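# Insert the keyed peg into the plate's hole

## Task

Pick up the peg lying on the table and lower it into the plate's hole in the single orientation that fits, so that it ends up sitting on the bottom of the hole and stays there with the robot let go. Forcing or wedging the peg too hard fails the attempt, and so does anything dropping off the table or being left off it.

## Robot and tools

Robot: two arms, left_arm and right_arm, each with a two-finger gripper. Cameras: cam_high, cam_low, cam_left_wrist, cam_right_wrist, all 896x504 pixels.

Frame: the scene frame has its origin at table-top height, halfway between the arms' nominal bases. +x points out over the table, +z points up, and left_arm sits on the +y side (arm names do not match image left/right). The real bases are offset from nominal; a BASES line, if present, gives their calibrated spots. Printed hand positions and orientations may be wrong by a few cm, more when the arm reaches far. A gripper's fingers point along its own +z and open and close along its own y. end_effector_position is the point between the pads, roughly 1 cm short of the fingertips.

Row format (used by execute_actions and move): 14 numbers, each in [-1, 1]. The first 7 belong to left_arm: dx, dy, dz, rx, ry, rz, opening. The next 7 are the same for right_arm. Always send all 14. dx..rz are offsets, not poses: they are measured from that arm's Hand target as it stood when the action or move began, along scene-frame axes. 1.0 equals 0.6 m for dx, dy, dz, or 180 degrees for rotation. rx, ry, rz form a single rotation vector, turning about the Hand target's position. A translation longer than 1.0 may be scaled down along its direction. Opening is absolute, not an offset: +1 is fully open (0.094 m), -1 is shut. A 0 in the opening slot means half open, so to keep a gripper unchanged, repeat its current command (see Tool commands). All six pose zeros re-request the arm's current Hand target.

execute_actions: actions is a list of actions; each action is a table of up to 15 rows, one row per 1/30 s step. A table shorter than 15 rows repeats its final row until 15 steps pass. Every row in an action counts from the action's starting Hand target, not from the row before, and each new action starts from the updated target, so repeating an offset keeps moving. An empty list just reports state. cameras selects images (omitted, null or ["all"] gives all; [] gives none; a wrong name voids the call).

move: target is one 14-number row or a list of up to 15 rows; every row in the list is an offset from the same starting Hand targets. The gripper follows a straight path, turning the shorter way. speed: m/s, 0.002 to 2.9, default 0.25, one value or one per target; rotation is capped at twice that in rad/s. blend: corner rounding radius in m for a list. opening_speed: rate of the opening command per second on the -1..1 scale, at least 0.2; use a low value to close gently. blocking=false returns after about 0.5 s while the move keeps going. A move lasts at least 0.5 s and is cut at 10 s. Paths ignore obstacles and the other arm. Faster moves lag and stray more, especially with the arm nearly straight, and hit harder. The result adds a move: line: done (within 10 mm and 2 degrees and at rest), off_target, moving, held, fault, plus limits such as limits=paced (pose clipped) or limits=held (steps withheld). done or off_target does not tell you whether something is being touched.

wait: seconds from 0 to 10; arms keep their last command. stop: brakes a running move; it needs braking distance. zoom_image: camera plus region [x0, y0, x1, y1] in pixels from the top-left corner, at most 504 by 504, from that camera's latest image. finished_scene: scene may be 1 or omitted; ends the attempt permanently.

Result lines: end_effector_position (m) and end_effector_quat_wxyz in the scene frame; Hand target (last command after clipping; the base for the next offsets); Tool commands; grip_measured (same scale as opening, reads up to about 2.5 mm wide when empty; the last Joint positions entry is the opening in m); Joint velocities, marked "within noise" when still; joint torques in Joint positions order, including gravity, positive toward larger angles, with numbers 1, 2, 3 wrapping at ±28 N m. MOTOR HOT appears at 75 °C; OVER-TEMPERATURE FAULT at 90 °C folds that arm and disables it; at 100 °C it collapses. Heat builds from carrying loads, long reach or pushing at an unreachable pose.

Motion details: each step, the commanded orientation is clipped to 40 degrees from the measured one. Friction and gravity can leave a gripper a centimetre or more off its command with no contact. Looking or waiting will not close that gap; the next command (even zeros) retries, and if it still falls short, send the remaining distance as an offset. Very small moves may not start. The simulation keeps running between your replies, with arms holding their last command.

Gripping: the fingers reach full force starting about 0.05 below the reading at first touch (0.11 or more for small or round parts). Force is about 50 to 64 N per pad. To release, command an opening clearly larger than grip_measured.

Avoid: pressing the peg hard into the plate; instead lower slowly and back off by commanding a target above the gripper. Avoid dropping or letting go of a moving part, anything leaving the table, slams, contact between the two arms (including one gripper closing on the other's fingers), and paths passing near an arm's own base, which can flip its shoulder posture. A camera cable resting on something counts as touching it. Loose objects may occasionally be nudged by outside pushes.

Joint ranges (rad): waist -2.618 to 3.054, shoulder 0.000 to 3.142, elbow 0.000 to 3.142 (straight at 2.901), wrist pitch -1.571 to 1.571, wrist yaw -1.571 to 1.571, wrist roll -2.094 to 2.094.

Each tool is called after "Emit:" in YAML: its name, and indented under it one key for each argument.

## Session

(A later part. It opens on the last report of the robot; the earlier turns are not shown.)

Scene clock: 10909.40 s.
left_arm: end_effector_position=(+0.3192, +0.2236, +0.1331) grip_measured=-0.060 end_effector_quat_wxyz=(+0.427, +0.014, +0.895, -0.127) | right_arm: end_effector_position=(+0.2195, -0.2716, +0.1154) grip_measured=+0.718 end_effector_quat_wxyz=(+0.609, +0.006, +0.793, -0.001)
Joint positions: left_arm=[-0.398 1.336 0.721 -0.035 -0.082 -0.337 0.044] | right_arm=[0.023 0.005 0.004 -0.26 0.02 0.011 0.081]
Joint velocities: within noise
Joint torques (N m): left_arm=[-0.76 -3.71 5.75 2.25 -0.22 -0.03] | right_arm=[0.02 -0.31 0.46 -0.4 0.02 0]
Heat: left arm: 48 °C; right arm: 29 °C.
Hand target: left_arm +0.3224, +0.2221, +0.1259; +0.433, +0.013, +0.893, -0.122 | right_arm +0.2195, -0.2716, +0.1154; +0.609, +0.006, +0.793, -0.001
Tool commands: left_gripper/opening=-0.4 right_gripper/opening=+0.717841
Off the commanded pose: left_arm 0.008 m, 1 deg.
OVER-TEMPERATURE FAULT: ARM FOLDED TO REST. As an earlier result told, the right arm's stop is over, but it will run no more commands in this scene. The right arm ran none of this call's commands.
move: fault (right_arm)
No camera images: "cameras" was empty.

Emit:
move:
  target:
    - [0.0006,-0.0017,-0.0058,0,-0.0007,0.0001,-0.4,0,0,0,0,0,0,0.45]
  speed: [0.015]
  cameras: []

Scene clock: 10918.03 s.
left_arm: end_effector_position=(+0.3188, +0.2228, +0.1322) grip_measured=-0.060 end_effector_quat_wxyz=(+0.429, +0.014, +0.894, -0.129) | right_arm: end_effector_position=(+0.2195, -0.2716, +0.1154) grip_measured=+0.718 end_effector_quat_wxyz=(+0.609, +0.006, +0.793, -0.001)
Joint positions: left_arm=[-0.4 1.336 0.714 -0.024 -0.084 -0.338 0.044] | right_arm=[0.023 0.005 0.004 -0.26 0.02 0.011 0.081]
Joint velocities: within noise
Joint torques (N m): left_arm=[-0.83 -2.95 5.59 2.33 -0.24 -0.03] | right_arm=[0.02 -0.32 0.46 -0.4 0.01 0]
Heat: left arm: 48 °C; right arm: 29 °C.
Hand target: left_arm +0.3227, +0.2209, +0.1224; +0.434, +0.013, +0.892, -0.122 | right_arm +0.2195, -0.2716, +0.1154; +0.609, +0.006, +0.793, -0.001
Tool commands: left_gripper/opening=-0.4 right_gripper/opening=+0.717841
Off the commanded pose: left_arm 0.011 m, 1 deg.
OVER-TEMPERATURE FAULT: ARM FOLDED TO REST. As an earlier result told, the right arm's stop is over, but it will run no more commands in this scene. The right arm ran none of this call's commands.
move: fault (right_arm), off_target (left_arm)
No camera images: "cameras" was empty.

Emit:
move:
  target:
    - [0.0005,0.0010,0.0,0,0.0042,-0.0006,-0.4,0,0,0,0,0,0,0.45]
  speed: [0.03]
  cameras: []

Emit:
move:
  target:
    - [0.0003,-0.0003,-0.0040,0,0.0,0.0,-0.4,0,0,0,0,0,0,0.45]
  speed: [0.015]
  cameras: []

Scene clock: 10935.47 s.
left_arm: end_effector_position=(+0.3188, +0.2228, +0.1322) grip_measured=-0.060 end_effector_quat_wxyz=(+0.429, +0.014, +0.894, -0.128) | right_arm: end_effector_position=(+0.2195, -0.2716, +0.1154) grip_measured=+0.718 end_effector_quat_wxyz=(+0.609, +0.006, +0.793, -0.001)
Joint positions: left_arm=[-0.4 1.336 0.714 -0.024 -0.084 -0.338 0.044] | right_arm=[0.023 0.005 0.004 -0.26 0.02 0.011 0.081]
Joint velocities: within noise
Joint torques (N m): left_arm=[-0.42 -2.66 6.49 2.15 -0.17 -0.03] | right_arm=[0.03 -0.32 0.46 -0.4 0.01 0]
Heat: left arm: 50 °C; right arm: 29 °C.
Hand target: left_arm +0.3230, +0.2215, +0.1224; +0.428, +0.013, +0.895, -0.122 | right_arm +0.2195, -0.2716, +0.1154; +0.609, +0.006, +0.793, -0.001
Tool commands: left_gripper/opening=-0.4 right_gripper/opening=+0.717841
Off the commanded pose: left_arm 0.011 m, 1 deg.
OVER-TEMPERATURE FAULT: ARM FOLDED TO REST. As an earlier result told, the right arm's stop is over, but it will run no more commands in this scene. The right arm ran none of this call's commands.
move: fault (right_arm), off_target (left_arm)
No camera images: "cameras" was empty.

Scene clock: 10936.17 s.
left_arm: end_effector_position=(+0.3190, +0.2227, +0.1320) grip_measured=-0.060 end_effector_quat_wxyz=(+0.429, +0.014, +0.894, -0.128) | right_arm: end_effector_position=(+0.2195, -0.2716, +0.1154) grip_measured=+0.718 end_effector_quat_wxyz=(+0.609, +0.006, +0.793, -0.001)
Joint positions: left_arm=[-0.4 1.337 0.714 -0.023 -0.084 -0.338 0.044] | right_arm=[0.023 0.005 0.004 -0.26 0.02 0.011 0.081]
Joint velocities: within noise
Joint torques (N m): left_arm=[-0.43 -2.4 6 2.23 -0.16 -0.03] | right_arm=[0.02 -0.32 0.46 -0.4 0.02 0]
Heat: left arm: 50 °C; right arm: 29 °C.
Hand target: left_arm +0.3232, +0.2213, +0.1201; +0.428, +0.013, +0.895, -0.122 | right_arm +0.2195, -0.2716, +0.1154; +0.609, +0.006, +0.793, -0.001
Tool commands: left_gripper/opening=-0.4 right_gripper/opening=+0.717841
Off the commanded pose: left_arm 0.013 m, 1 deg.
OVER-TEMPERATURE FAULT: ARM FOLDED TO REST. As an earlier result told, the right arm's stop is over, but it will run no more commands in this scene. The right arm ran none of this call's commands.
move: fault (right_arm), off_target (left_arm)
No camera images: "cameras" was empty.

Emit:
wait:
  seconds: 0.1
  cameras: ["cam_left_wrist","cam_low"]

Emit:
zoom_image:
  camera: "cam_low"
  region: [580, 155, 640, 215]

Scene clock: 10942.70 s.
left_arm: end_effector_position=(+0.3190, +0.2227, +0.1320) grip_measured=-0.060 end_effector_quat_wxyz=(+0.429, +0.014, +0.894, -0.128) | right_arm: end_effector_position=(+0.2195, -0.2716, +0.1154) grip_measured=+0.718 end_effector_quat_wxyz=(+0.609, +0.006, +0.793, -0.001)
Joint positions: left_arm=[-0.4 1.337 0.714 -0.023 -0.084 -0.338 0.044] | right_arm=[0.023 0.005 0.004 -0.26 0.02 0.011 0.081]
Joint velocities: within noise
Joint torques (N m): left_arm=[-0.43 -2.41 6.05 2.23 -0.16 -0.03] | right_arm=[0.01 -0.32 0.44 -0.4 0.02 0]
Heat: left arm: 50 °C; right arm: 29 °C.
Hand target: left_arm +0.3232, +0.2213, +0.1201; +0.428, +0.013, +0.895, -0.122 | right_arm +0.2195, -0.2716, +0.1154; +0.609, +0.006, +0.793, -0.001
Tool commands: left_gripper/opening=-0.4 right_gripper/opening=+0.717841
Off the commanded pose: left_arm 0.013 m, 1 deg.
OVER-TEMPERATURE FAULT: ARM FOLDED TO REST. As an earlier result told, the right arm's stop is over, but it will run no more commands in this scene.
wait: 0.10 s; at rest from the start
Images, in order (width x height): cam_low 896x504, cam_left_wrist 896x504.

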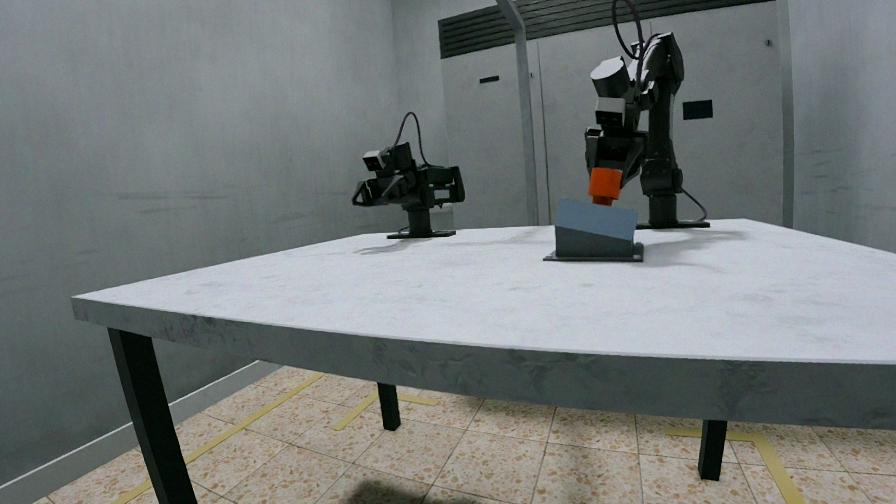

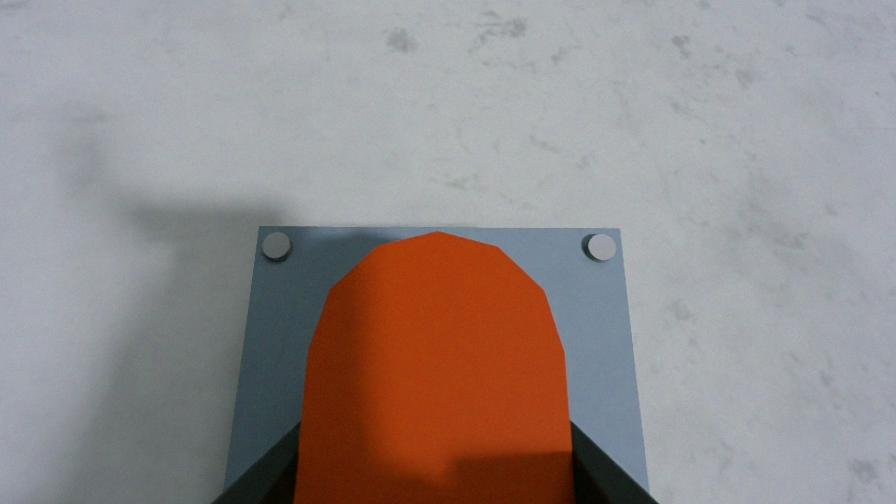

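Scaled by 8.400 from the camera's 896x504 image, which has a finer 1280x720 frame.

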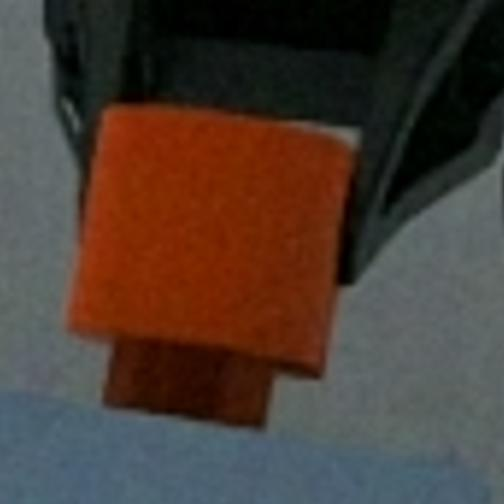

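Emit:
move:
  target:
    - [0.0,0.0,0.0017,0,0.0050,-0.0007,-0.4,0,0,0,0,0,0,0.45]
  speed: [0.03]
  cameras: []

Scene clock: 11023.57 s.
left_arm: end_effector_position=(+0.3188, +0.2228, +0.1317) grip_measured=-0.060 end_effector_quat_wxyz=(+0.428, +0.014, +0.894, -0.128) | right_arm: end_effector_position=(+0.2195, -0.2716, +0.1154) grip_measured=+0.718 end_effector_quat_wxyz=(+0.609, +0.006, +0.793, -0.001)
Joint positions: left_arm=[-0.4 1.337 0.714 -0.024 -0.084 -0.338 0.044] | right_arm=[0.023 0.005 0.004 -0.26 0.02 0.011 0.081]
Joint velocities: within noise
Joint torques (N m): left_arm=[-0.14 -2.19 7.32 1.98 -0.09 -0.04] | right_arm=[0.02 -0.32 0.46 -0.4 0.02 0]
Heat: left arm: 51 °C; right arm: 29 °C.
Hand target: left_arm +0.3232, +0.2214, +0.1211; +0.421, +0.013, +0.899, -0.123 | right_arm +0.2195, -0.2716, +0.1154; +0.609, +0.006, +0.793, -0.001
Tool commands: left_gripper/opening=-0.4 right_gripper/opening=+0.717841
Off the commanded pose: left_arm 0.012 m, 1 deg.
OVER-TEMPERATURE FAULT: ARM FOLDED TO REST. As an earlier result told, the right arm's stop is over, but it will run no more commands in this scene. The right arm ran none of this call's commands.
move: fault (right_arm), off_target (left_arm)
No camera images: "cameras" was empty.

Emit:
move:
  target:
    - [-0.0010,-0.0005,-0.0067,0,0.0,0.0,-0.4,0,0,0,0,0,0,0.45]
  speed: [0.015]
  cameras: []

Scene clock: 11030.43 s.
left_arm: end_effector_position=(+0.3188, +0.2228, +0.1316) grip_measured=-0.060 end_effector_quat_wxyz=(+0.428, +0.014, +0.895, -0.128) | right_arm: end_effector_position=(+0.2195, -0.2716, +0.1154) grip_measured=+0.718 end_effector_quat_wxyz=(+0.609, +0.006, +0.793, -0.001)
Joint positions: left_arm=[-0.4 1.338 0.714 -0.024 -0.084 -0.338 0.044] | right_arm=[0.023 0.005 0.004 -0.26 0.02 0.011 0.081]
Joint velocities: within noise
Joint torques (N m): left_arm=[-0.31 -1.87 6.34 2.13 -0.1 -0.05] | right_arm=[0.02 -0.34 0.44 -0.4 0.02 0]
Heat: left arm: 50 °C; right arm: 29 °C.
Hand target: left_arm +0.3226, +0.2211, +0.1171; +0.421, +0.013, +0.899, -0.123 | right_arm +0.2195, -0.2716, +0.1154; +0.609, +0.006, +0.793, -0.001
Tool commands: left_gripper/opening=-0.4 right_gripper/opening=+0.717841
Off the commanded pose: left_arm 0.015 m, 1 deg.
OVER-TEMPERATURE FAULT: ARM FOLDED TO REST. As an earlier result told, the right arm's stop is over, but it will run no more commands in this scene. The right arm ran none of this call's commands.
move: fault (right_arm), off_target (left_arm)
No camera images: "cameras" was empty.

Emit:
move:
  target:
    - [-0.0040,0.0020,0.0400,0,-0.0070,0.0010,-0.4,0,0,0,0,0,0,0.45]
    - [-0.0050,0.0035,0.0780,0,-0.0105,0.0015,-0.4,0,0,0,0,0,0,0.45]
  speed: [0.04,0.03]
  cameras: []

Scene clock: 11064.13 s.
left_arm: end_effector_position=(+0.3182, +0.2230, +0.1336) grip_measured=-0.060 end_effector_quat_wxyz=(+0.421, +0.014, +0.898, -0.126) | right_arm: end_effector_position=(+0.2195, -0.2716, +0.1154) grip_measured=+0.718 end_effector_quat_wxyz=(+0.609, +0.006, +0.793, -0.001)
Joint positions: left_arm=[-0.4 1.337 0.736 -0.063 -0.083 -0.341 0.044] | right_arm=[0.023 0.005 0.004 -0.26 0.02 0.011 0.081]
Joint velocities: within noise
Joint torques (N m): left_arm=[-0.68 -10.22 12.22 1.1 -0.24 0.02] | right_arm=[0.02 -0.32 0.46 -0.4 0.01 0]
Heat: left arm: 50 °C; right arm: 29 °C.
Hand target: left_arm +0.3196, +0.2232, +0.1638; +0.436, +0.013, +0.892, -0.122 | right_arm +0.2195, -0.2716, +0.1154; +0.609, +0.006, +0.793, -0.001
Tool commands: left_gripper/opening=-0.4 right_gripper/opening=+0.717841
Off the commanded pose: left_arm 0.030 m, 2 deg.
OVER-TEMPERATURE FAULT: ARM FOLDED TO REST. As an earlier result told, the right arm's stop is over, but it will run no more commands in this scene. The right arm ran none of this call's commands.
move: fault (right_arm), off_target (left_arm)
No camera images: "cameras" was empty.

Emit:
move:
  target:
    - [0.0053,-0.0030,-0.0580,0,0.0028,-0.0004,-0.4,0,0,0,0,0,0,0.45]
  speed: [0.03]
  cameras: []

Emit:
move:
  target:
    - [0.0002,-0.0004,-0.0040,0,0.0,0.0,-0.4,0,0,0,0,0,0,0.45]
  speed: [0.015]
  cameras: []

Emit:
move:
  target:
    - [0.0002,-0.0004,-0.0040,0,0.0,0.0,-0.4,0,0,0,0,0,0,0.45]
  speed: [0.015]
  cameras: []

Scene clock: 11077.03 s.
left_arm: end_effector_position=(+0.3193, +0.2224, +0.1324) grip_measured=-0.060 end_effector_quat_wxyz=(+0.422, +0.014, +0.897, -0.127) | right_arm: end_effector_position=(+0.2195, -0.2716, +0.1154) grip_measured=+0.718 end_effector_quat_wxyz=(+0.609, +0.006, +0.793, -0.001)
Joint positions: left_arm=[-0.4 1.343 0.732 -0.049 -0.083 -0.341 0.044] | right_arm=[0.023 0.005 0.004 -0.26 0.02 0.011 0.081]
Joint velocities: within noise
Joint torques (N m): left_arm=[-0.64 -4.45 6.05 2.21 -0.21 -0.01] | right_arm=[0.02 -0.32 0.46 -0.4 0.02 0]
Heat: left arm: 47 °C; right arm: 29 °C.
Hand target: left_arm +0.3228, +0.2213, +0.1290; +0.432, +0.013, +0.893, -0.122 | right_arm +0.2195, -0.2716, +0.1154; +0.609, +0.006, +0.793, -0.001
Tool commands: left_gripper/opening=-0.4 right_gripper/opening=+0.717841
Off the commanded pose: left_arm 0.005 m, 1 deg.
OVER-TEMPERATURE FAULT: ARM FOLDED TO REST. As an earlier result told, the right arm's stop is over, but it will run no more commands in this scene. The right arm ran none of this call's commands.
move: fault (right_arm)
No camera images: "cameras" was empty.

Scene clock: 11077.73 s.
left_arm: end_effector_position=(+0.3194, +0.2225, +0.1321) grip_measured=-0.060 end_effector_quat_wxyz=(+0.423, +0.013, +0.897, -0.127) | right_arm: end_effector_position=(+0.2195, -0.2716, +0.1154) grip_measured=+0.718 end_effector_quat_wxyz=(+0.609, +0.006, +0.793, -0.001)
Joint positions: left_arm=[-0.4 1.343 0.729 -0.045 -0.084 -0.341 0.044] | right_arm=[0.023 0.005 0.004 -0.26 0.02 0.011 0.081]
Joint velocities: within noise
Joint torques (N m): left_arm=[-0.7 -4.04 5.76 2.26 -0.22 -0.01] | right_arm=[0.02 -0.32 0.46 -0.4 0.01 0]
Heat: left arm: 47 °C; right arm: 29 °C.
Hand target: left_arm +0.3229, +0.2211, +0.1266; +0.432, +0.013, +0.893, -0.122 | right_arm +0.2195, -0.2716, +0.1154; +0.609, +0.006, +0.793, -0.001
Tool commands: left_gripper/opening=-0.4 right_gripper/opening=+0.717841
Off the commanded pose: left_arm 0.007 m, 1 deg.
OVER-TEMPERATURE FAULT: ARM FOLDED TO REST. As an earlier result told, the right arm's stop is over, but it will run no more commands in this scene. The right arm ran none of this call's commands.
move: fault (right_arm)
No camera images: "cameras" was empty.

Scene clock: 11078.43 s.
left_arm: end_effector_position=(+0.3194, +0.2226, +0.1318) grip_measured=-0.060 end_effector_quat_wxyz=(+0.424, +0.013, +0.897, -0.127) | right_arm: end_effector_position=(+0.2195, -0.2716, +0.1154) grip_measured=+0.718 end_effector_quat_wxyz=(+0.609, +0.006, +0.793, -0.001)
Joint positions: left_arm=[-0.4 1.343 0.727 -0.041 -0.084 -0.341 0.044] | right_arm=[0.023 0.005 0.004 -0.26 0.02 0.011 0.081]
Joint velocities: within noise
Joint torques (N m): left_arm=[-0.73 -3.63 5.49 2.32 -0.21 -0.01] | right_arm=[0.02 -0.32 0.44 -0.4 0.01 0]
Heat: left arm: 47 °C; right arm: 29 °C.
Hand target: left_arm +0.3230, +0.2209, +0.1241; +0.432, +0.013, +0.894, -0.122 | right_arm +0.2195, -0.2716, +0.1154; +0.609, +0.006, +0.793, -0.001
Tool commands: left_gripper/opening=-0.4 right_gripper/opening=+0.717841
Off the commanded pose: left_arm 0.009 m, 1 deg.
OVER-TEMPERATURE FAULT: ARM FOLDED TO REST. As an earlier result told, the right arm's stop is over, but it will run no more commands in this scene. The right arm ran none of this call's commands.
move: fault (right_arm)
No camera images: "cameras" was empty.

Emit:
move:
  target:
    - [-0.0042,0.0018,0.0320,0,0.0030,-0.0004,-0.4,0,0,0,0,0,0,0.45]
  speed: [0.04]
  cameras: ["cam_left_wrist","cam_low"]

Emit:
zoom_image:
  camera: "cam_low"
  region: [580, 155, 640, 215]

Scene clock: 11108.03 s.
left_arm: end_effector_position=(+0.3188, +0.2229, +0.1319) grip_measured=-0.060 end_effector_quat_wxyz=(+0.422, +0.013, +0.898, -0.126) | right_arm: end_effector_position=(+0.2195, -0.2716, +0.1154) grip_measured=+0.718 end_effector_quat_wxyz=(+0.609, +0.006, +0.793, -0.001)
Joint positions: left_arm=[-0.4 1.342 0.731 -0.051 -0.084 -0.341 0.044] | right_arm=[0.023 0.005 0.004 -0.26 0.02 0.011 0.081]
Joint velocities: within noise
Joint torques (N m): left_arm=[-0.59 -7.04 9.55 1.49 -0.18 -0.02] | right_arm=[0.01 -0.32 0.46 -0.39 0.02 0]
Heat: left arm: 48 °C; right arm: 29 °C.
Hand target: left_arm +0.3204, +0.2220, +0.1433; +0.428, +0.013, +0.896, -0.122 | right_arm +0.2195, -0.2716, +0.1154; +0.609, +0.006, +0.793, -0.001
Tool commands: left_gripper/opening=-0.4 right_gripper/opening=+0.717841
Off the commanded pose: left_arm 0.012 m, 1 deg.
OVER-TEMPERATURE FAULT: ARM FOLDED TO REST. As an earlier result told, the right arm's stop is over, but it will run no more commands in this scene. The right arm ran none of this call's commands.
move: fault (right_arm), off_target (left_arm)
Images, in order (width x height): cam_low 896x504, cam_left_wrist 896x504.

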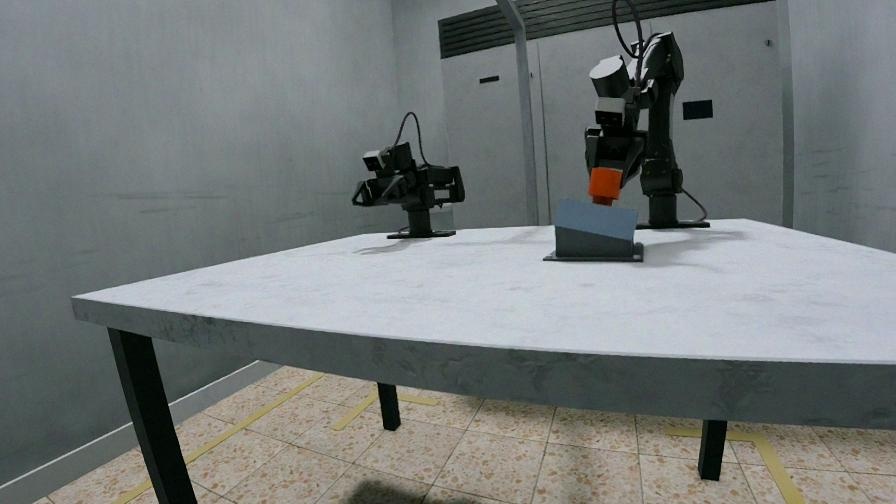

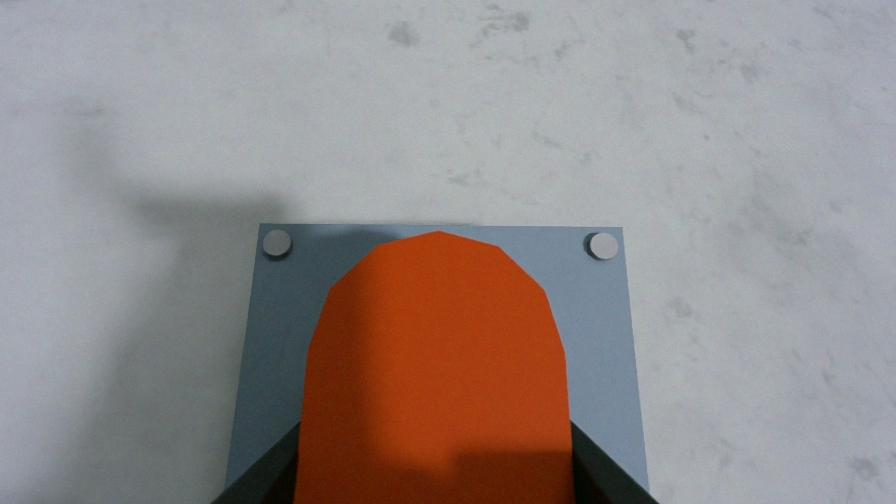

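Scaled by 8.400 from the camera's 896x504 image, which has a finer 1280x720 frame.

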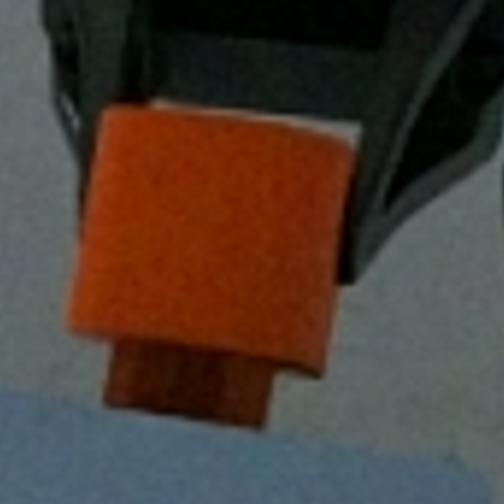

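Emit:
move:
  target:
    - [0,0,0,0,0,0,0.15,0,0,0,0,0,0,0.45]
  speed: [0.04]
  opening_speed: 0.4
  cameras: ["cam_left_wrist","cam_low","cam_high"]

Emit:
zoom_image:
  camera: "cam_low"
  region: [580, 155, 640, 215]

Scene clock: 11120.50 s.
left_arm: end_effector_position=(+0.3165, +0.2245, +0.1285) grip_measured=+0.148 end_effector_quat_wxyz=(+0.415, +0.013, +0.902, -0.122) | right_arm: end_effector_position=(+0.2195, -0.2716, +0.1154) grip_measured=+0.718 end_effector_quat_wxyz=(+0.609, +0.006, +0.793, -0.001)
Joint positions: left_arm=[-0.4 1.342 0.731 -0.069 -0.087 -0.341 0.054] | right_arm=[0.023 0.005 0.004 -0.26 0.02 0.011 0.081]
Joint velocities: within noise
Joint torques (N m): left_arm=[-0.59 -7.08 9.52 1.58 -0.14 -0.02] | right_arm=[0.02 -0.32 0.46 -0.4 0.02 0]
Heat: left arm: 47 °C; right arm: 29 °C.
Hand target: left_arm +0.3204, +0.2220, +0.1433; +0.428, +0.013, +0.896, -0.122 | right_arm +0.2195, -0.2716, +0.1154; +0.609, +0.006, +0.793, -0.001
Tool commands: left_gripper/opening=+0.15 right_gripper/opening=+0.717841
Off the commanded pose: left_arm 0.015 m, 2 deg.
OVER-TEMPERATURE FAULT: ARM FOLDED TO REST. As an earlier result told, the right arm's stop is over, but it will run no more commands in this scene. The right arm ran none of this call's commands.
move: fault (right_arm), off_target (left_arm)
Images, in order (width x height): cam_high 896x504, cam_low 896x504, cam_left_wrist 896x504.

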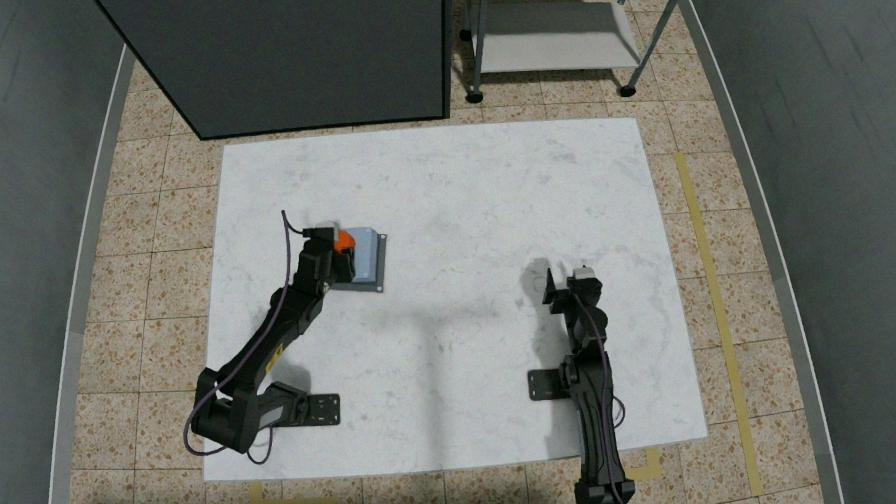

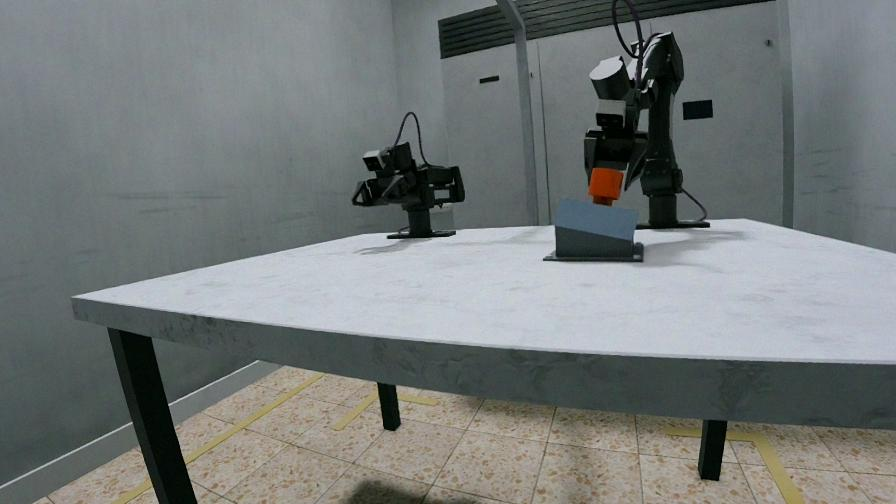

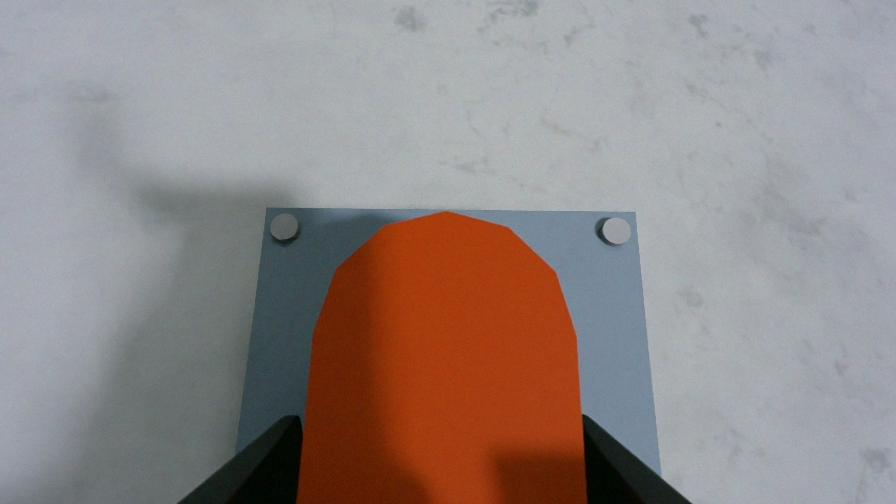

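Scaled by 8.400 from the camera's 896x504 image, which has a finer 1280x720 frame.

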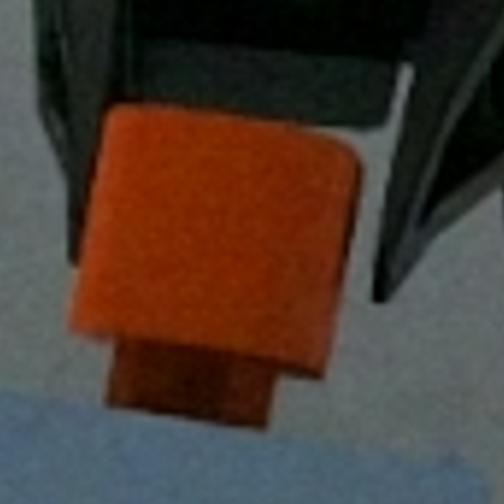

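Emit:
move:
  target:
    - [0,0,0,0,0,0,0.5,0,0,0,0,0,0,0.45]
  speed: [0.04]
  opening_speed: 0.5
  cameras: ["cam_left_wrist","cam_low","cam_high"]

Emit:
zoom_image:
  camera: "cam_low"
  region: [580, 155, 640, 215]

Emit:
zoom_image:
  camera: "cam_high"
  region: [320, 215, 390, 285]

Scene clock: 11136.03 s.
left_arm: end_effector_position=(+0.3165, +0.2246, +0.1284) grip_measured=+0.498 end_effector_quat_wxyz=(+0.415, +0.013, +0.902, -0.121) | right_arm: end_effector_position=(+0.2195, -0.2716, +0.1154) grip_measured=+0.718 end_effector_quat_wxyz=(+0.609, +0.006, +0.793, -0.001)
Joint positions: left_arm=[-0.4 1.342 0.731 -0.069 -0.087 -0.341 0.07] | right_arm=[0.023 0.005 0.004 -0.26 0.02 0.011 0.081]
Joint velocities: within noise
Joint torques (N m): left_arm=[-0.59 -7.06 9.55 1.61 -0.15 -0.02] | right_arm=[0.02 -0.32 0.46 -0.4 0.02 0]
Heat: left arm: 46 °C; right arm: 29 °C.
Hand target: left_arm +0.3204, +0.2220, +0.1433; +0.428, +0.013, +0.896, -0.122 | right_arm +0.2195, -0.2716, +0.1154; +0.609, +0.006, +0.793, -0.001
Tool commands: left_gripper/opening=+0.5 right_gripper/opening=+0.717841
Off the commanded pose: left_arm 0.016 m, 2 deg.
OVER-TEMPERATURE FAULT: ARM FOLDED TO REST. As an earlier result told, the right arm's stop is over, but it will run no more commands in this scene. The right arm ran none of this call's commands.
move: fault (right_arm), off_target (left_arm)
Images, in order (width x height): cam_high 896x504, cam_low 896x504, cam_left_wrist 896x504.

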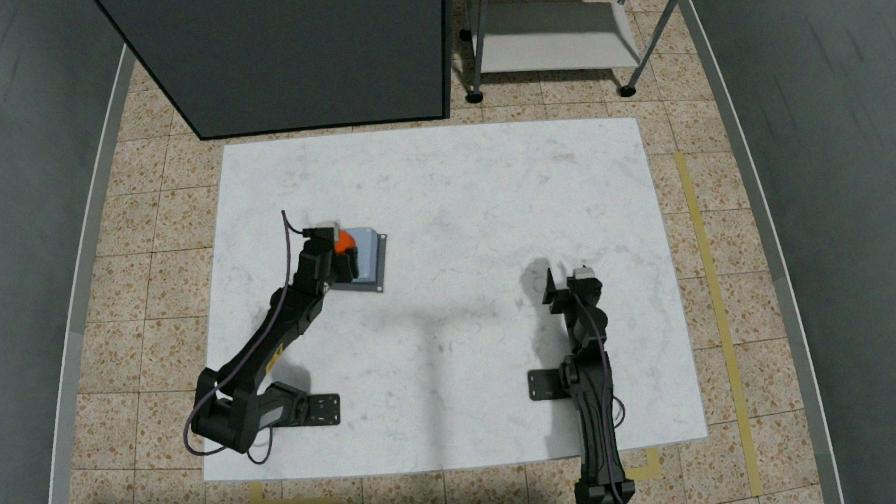

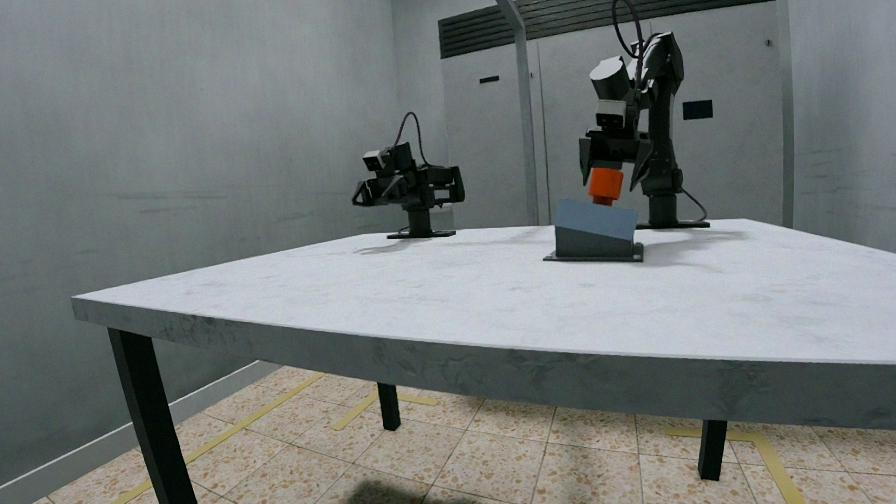

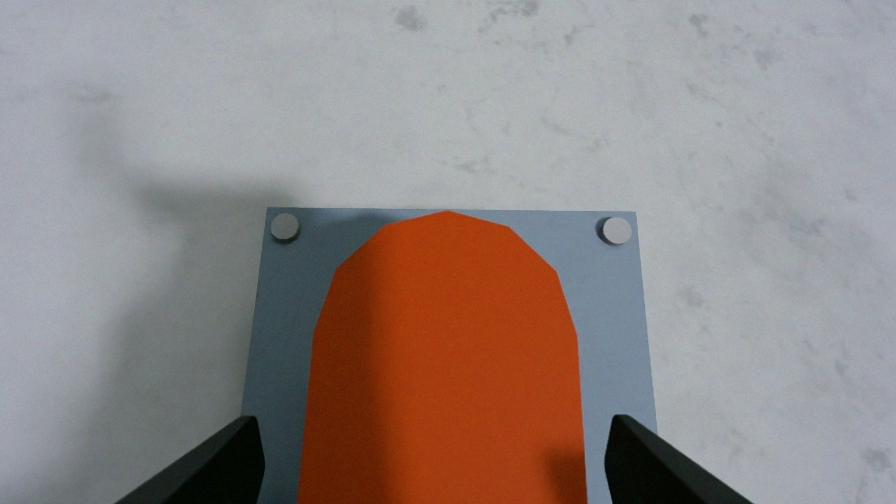

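Scaled by 8.400 from the camera's 896x504 image, which has a finer 1280x720 frame.

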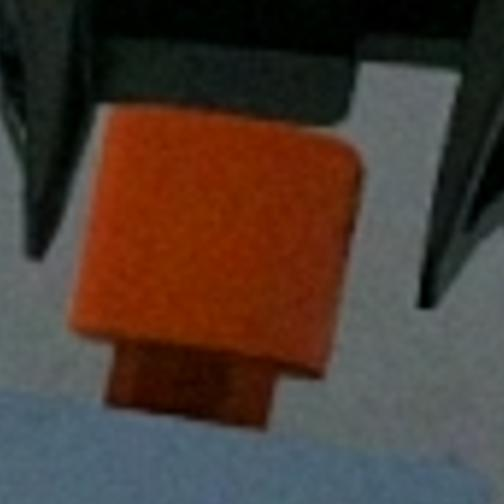

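Scaled by 7.200 from the camera's 896x504 image, which has a finer 1280x720 frame.

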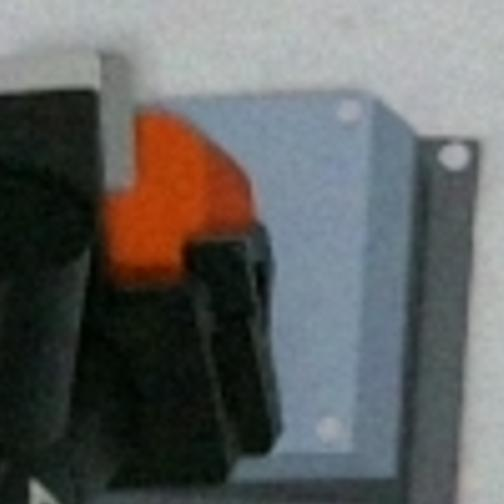

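Emit:
move:
  target:
    - [0,0.0033,0,0,0,0,0.95,0,0,0,0,0,0,0.45]
  speed: [0.04]
  opening_speed: 1.0
  cameras: ["cam_left_wrist"]

Scene clock: 11253.83 s.
left_arm: end_effector_position=(+0.3165, +0.2246, +0.1284) grip_measured=+0.948 end_effector_quat_wxyz=(+0.415, +0.013, +0.902, -0.121) | right_arm: end_effector_position=(+0.2195, -0.2716, +0.1154) grip_measured=+0.718 end_effector_quat_wxyz=(+0.609, +0.006, +0.793, -0.001)
Joint positions: left_arm=[-0.4 1.342 0.731 -0.069 -0.087 -0.341 0.092] | right_arm=[0.023 0.005 0.004 -0.26 0.02 0.011 0.081]
Joint velocities: within noise
Joint torques (N m): left_arm=[-0.05 -7.36 9.35 1.61 -0.09 0.03] | right_arm=[0.02 -0.32 0.44 -0.4 0.02 0]
Heat: left arm: 45 °C; right arm: 29 °C.
Hand target: left_arm +0.3205, +0.2240, +0.1433; +0.428, +0.013, +0.896, -0.122 | right_arm +0.2195, -0.2716, +0.1154; +0.609, +0.006, +0.793, -0.001
Tool commands: left_gripper/opening=+0.95 right_gripper/opening=+0.717841
Off the commanded pose: left_arm 0.015 m, 2 deg.
OVER-TEMPERATURE FAULT: ARM FOLDED TO REST. As an earlier result told, the right arm's stop is over, but it will run no more commands in this scene. The right arm ran none of this call's commands.
move: fault (right_arm), off_target (left_arm)
Images, in order (width x height): cam_left_wrist 896x504.

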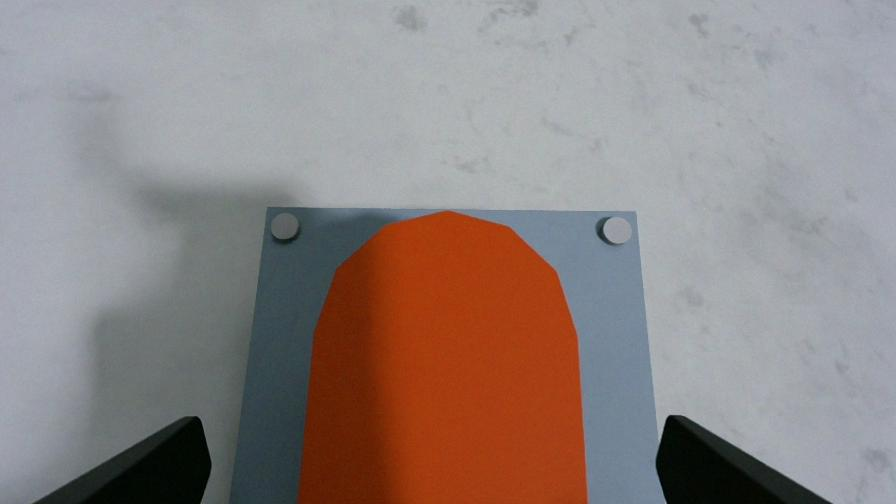

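Emit:
move:
  target:
    - [-0.05,0.0167,0.075,0,0,0,0.95,0,0,0,0,0,0,0.45]
    - [-0.1333,0.0433,0.1667,0,0,0,0.95,0,0,0,0,0,0,0.45]
  speed: [0.07,0.08]
  cameras: ["cam_left_wrist","cam_low","cam_high"]

Emit:
zoom_image:
  camera: "cam_low"
  region: [540, 150, 660, 270]

Emit:
zoom_image:
  camera: "cam_high"
  region: [320, 215, 390, 285]

Scene clock: 11276.20 s.
left_arm: end_effector_position=(+0.2423, +0.2498, +0.2312) grip_measured=+0.948 end_effector_quat_wxyz=(+0.418, +0.015, +0.900, -0.121) | right_arm: end_effector_position=(+0.2195, -0.2716, +0.1154) grip_measured=+0.718 end_effector_quat_wxyz=(+0.609, +0.006, +0.793, -0.001)
Joint positions: left_arm=[-0.44 0.962 0.924 -0.638 -0.12 -0.362 0.092] | right_arm=[0.023 0.005 0.004 -0.26 0.02 0.011 0.081]
Joint velocities: within noise
Joint torques (N m): left_arm=[-0.69 -3.26 9.51 1.59 -0.16 -0.08] | right_arm=[0.02 -0.32 0.46 -0.4 0.02 0.01]
Heat: left arm: 45 °C; right arm: 29 °C.
Hand target: left_arm +0.2405, +0.2500, +0.2434; +0.428, +0.013, +0.895, -0.122 | right_arm +0.2195, -0.2716, +0.1154; +0.609, +0.006, +0.793, -0.001
Tool commands: left_gripper/opening=+0.95 right_gripper/opening=+0.717841
Off the commanded pose: left_arm 0.012 m, 1 deg.
OVER-TEMPERATURE FAULT: ARM FOLDED TO REST. As an earlier result told, the right arm's stop is over, but it will run no more commands in this scene. The right arm ran none of this call's commands.
move: fault (right_arm), off_target (left_arm)
Images, in order (width x height): cam_high 896x504, cam_low 896x504, cam_left_wrist 896x504.

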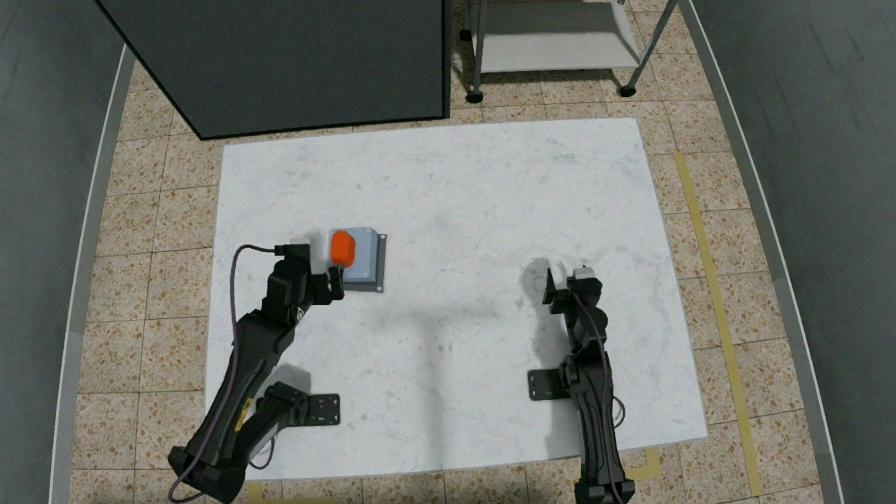

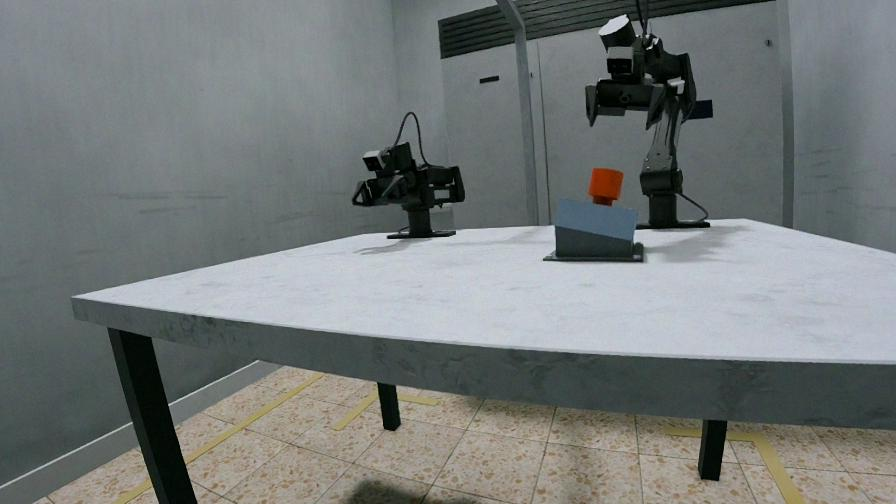

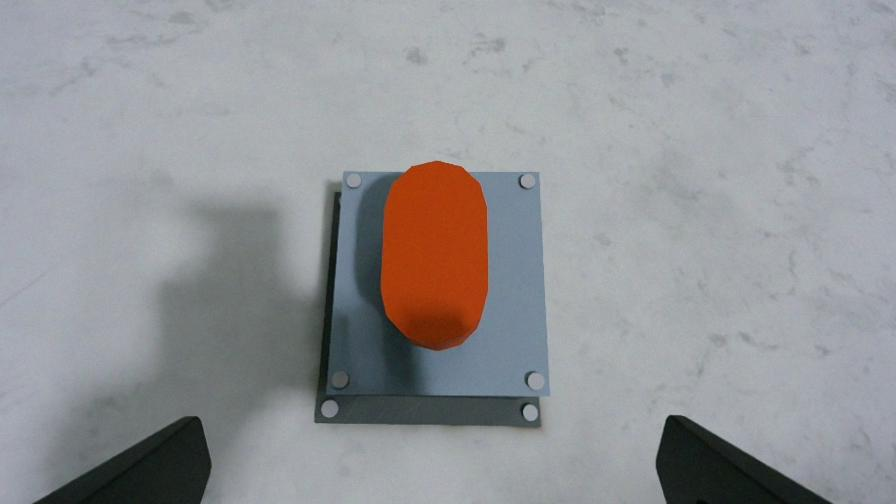

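Scaled by 4.200 from the camera's 896x504 image, which has a finer 1280x720 frame.

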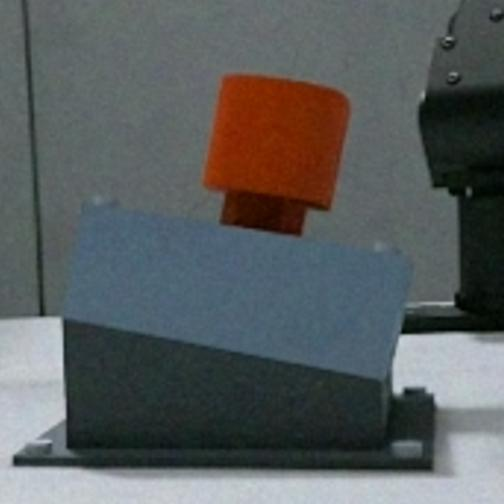

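Scaled by 7.200 from the camera's 896x504 image, which has a finer 1280x720 frame.

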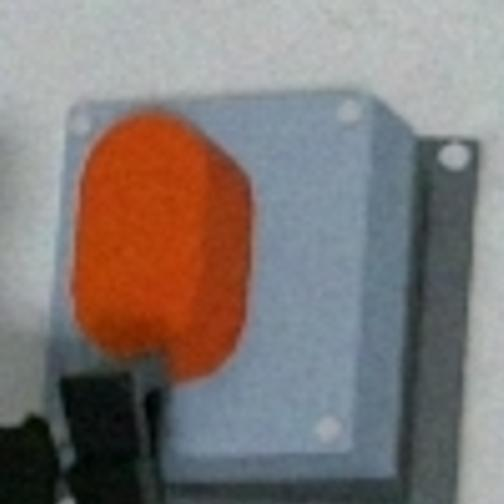

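Emit:
move:
  target:
    - [0.06,-0.017,0.0,0,0,0,-0.85,0,0,0,0,0,0,0.45]
    - [0.1258,-0.035,-0.045,0,0,0,-0.85,0,0,0,0,0,0,0.45]
    - [0.1258,-0.0342,-0.1073,0,0,0,-0.85,0,0,0,0,0,0,0.45]
  speed: [0.1,0.1,0.06]
  opening_speed: 1.0
  cameras: ["cam_left_wrist","cam_low"]

Emit:
zoom_image:
  camera: "cam_low"
  region: [540, 150, 660, 270]

Scene clock: 11354.00 s.
left_arm: end_effector_position=(+0.3161, +0.2254, +0.1897) grip_measured=-0.848 end_effector_quat_wxyz=(+0.437, +0.013, +0.890, -0.129) | right_arm: end_effector_position=(+0.2195, -0.2716, +0.1154) grip_measured=+0.718 end_effector_quat_wxyz=(+0.609, +0.006, +0.793, -0.001)
Joint positions: left_arm=[-0.399 1.25 0.875 -0.253 -0.087 -0.337 0.007] | right_arm=[0.023 0.005 0.004 -0.26 0.02 0.011 0.081]
Joint velocities: within noise
Joint torques (N m): left_arm=[0.83 -4.31 6.28 1.81 0 0.06] | right_arm=[0.02 -0.32 0.46 -0.4 0.01 0]
Heat: left arm: 43 °C; right arm: 29 °C.
Hand target: left_arm +0.3160, +0.2294, +0.1790; +0.428, +0.013, +0.895, -0.122 | right_arm +0.2195, -0.2716, +0.1154; +0.609, +0.006, +0.793, -0.001
Tool commands: left_gripper/opening=-0.85 right_gripper/opening=+0.717841
Off the commanded pose: left_arm 0.011 m, 1 deg.
OVER-TEMPERATURE FAULT: ARM FOLDED TO REST. As an earlier result told, the right arm's stop is over, but it will run no more commands in this scene. The right arm ran none of this call's commands.
move: fault (right_arm), off_target (left_arm)
Images, in order (width x height): cam_low 896x504, cam_left_wrist 896x504.

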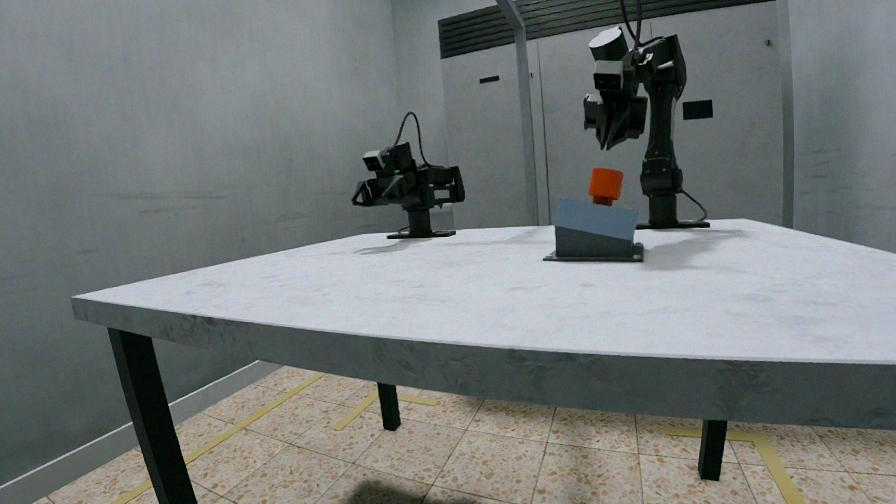

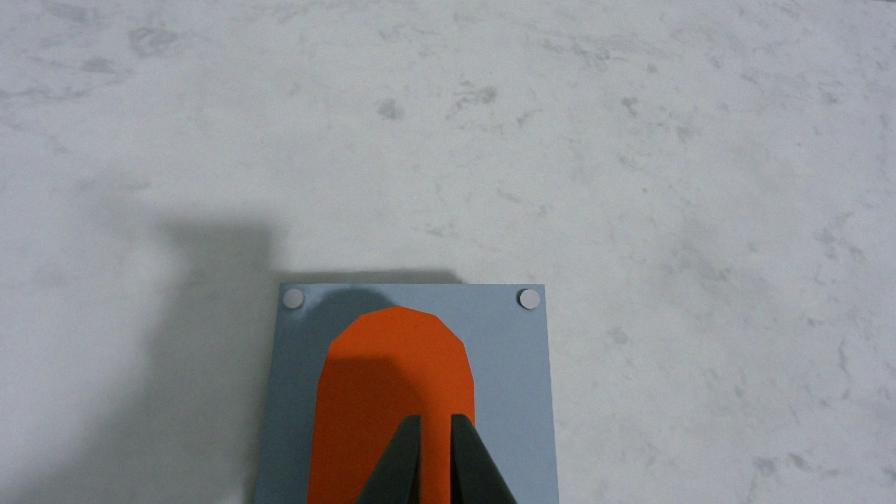

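Scaled by 4.200 from the camera's 896x504 image, which has a finer 1280x720 frame.

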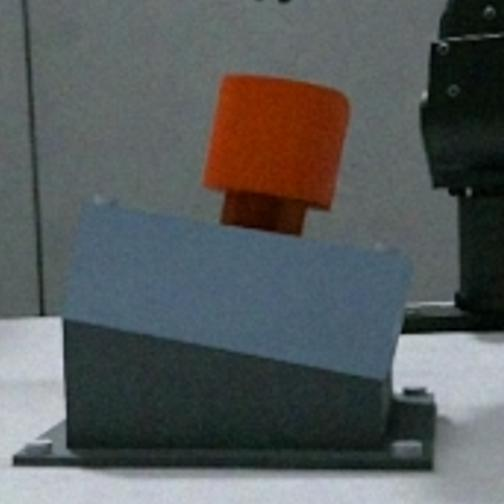

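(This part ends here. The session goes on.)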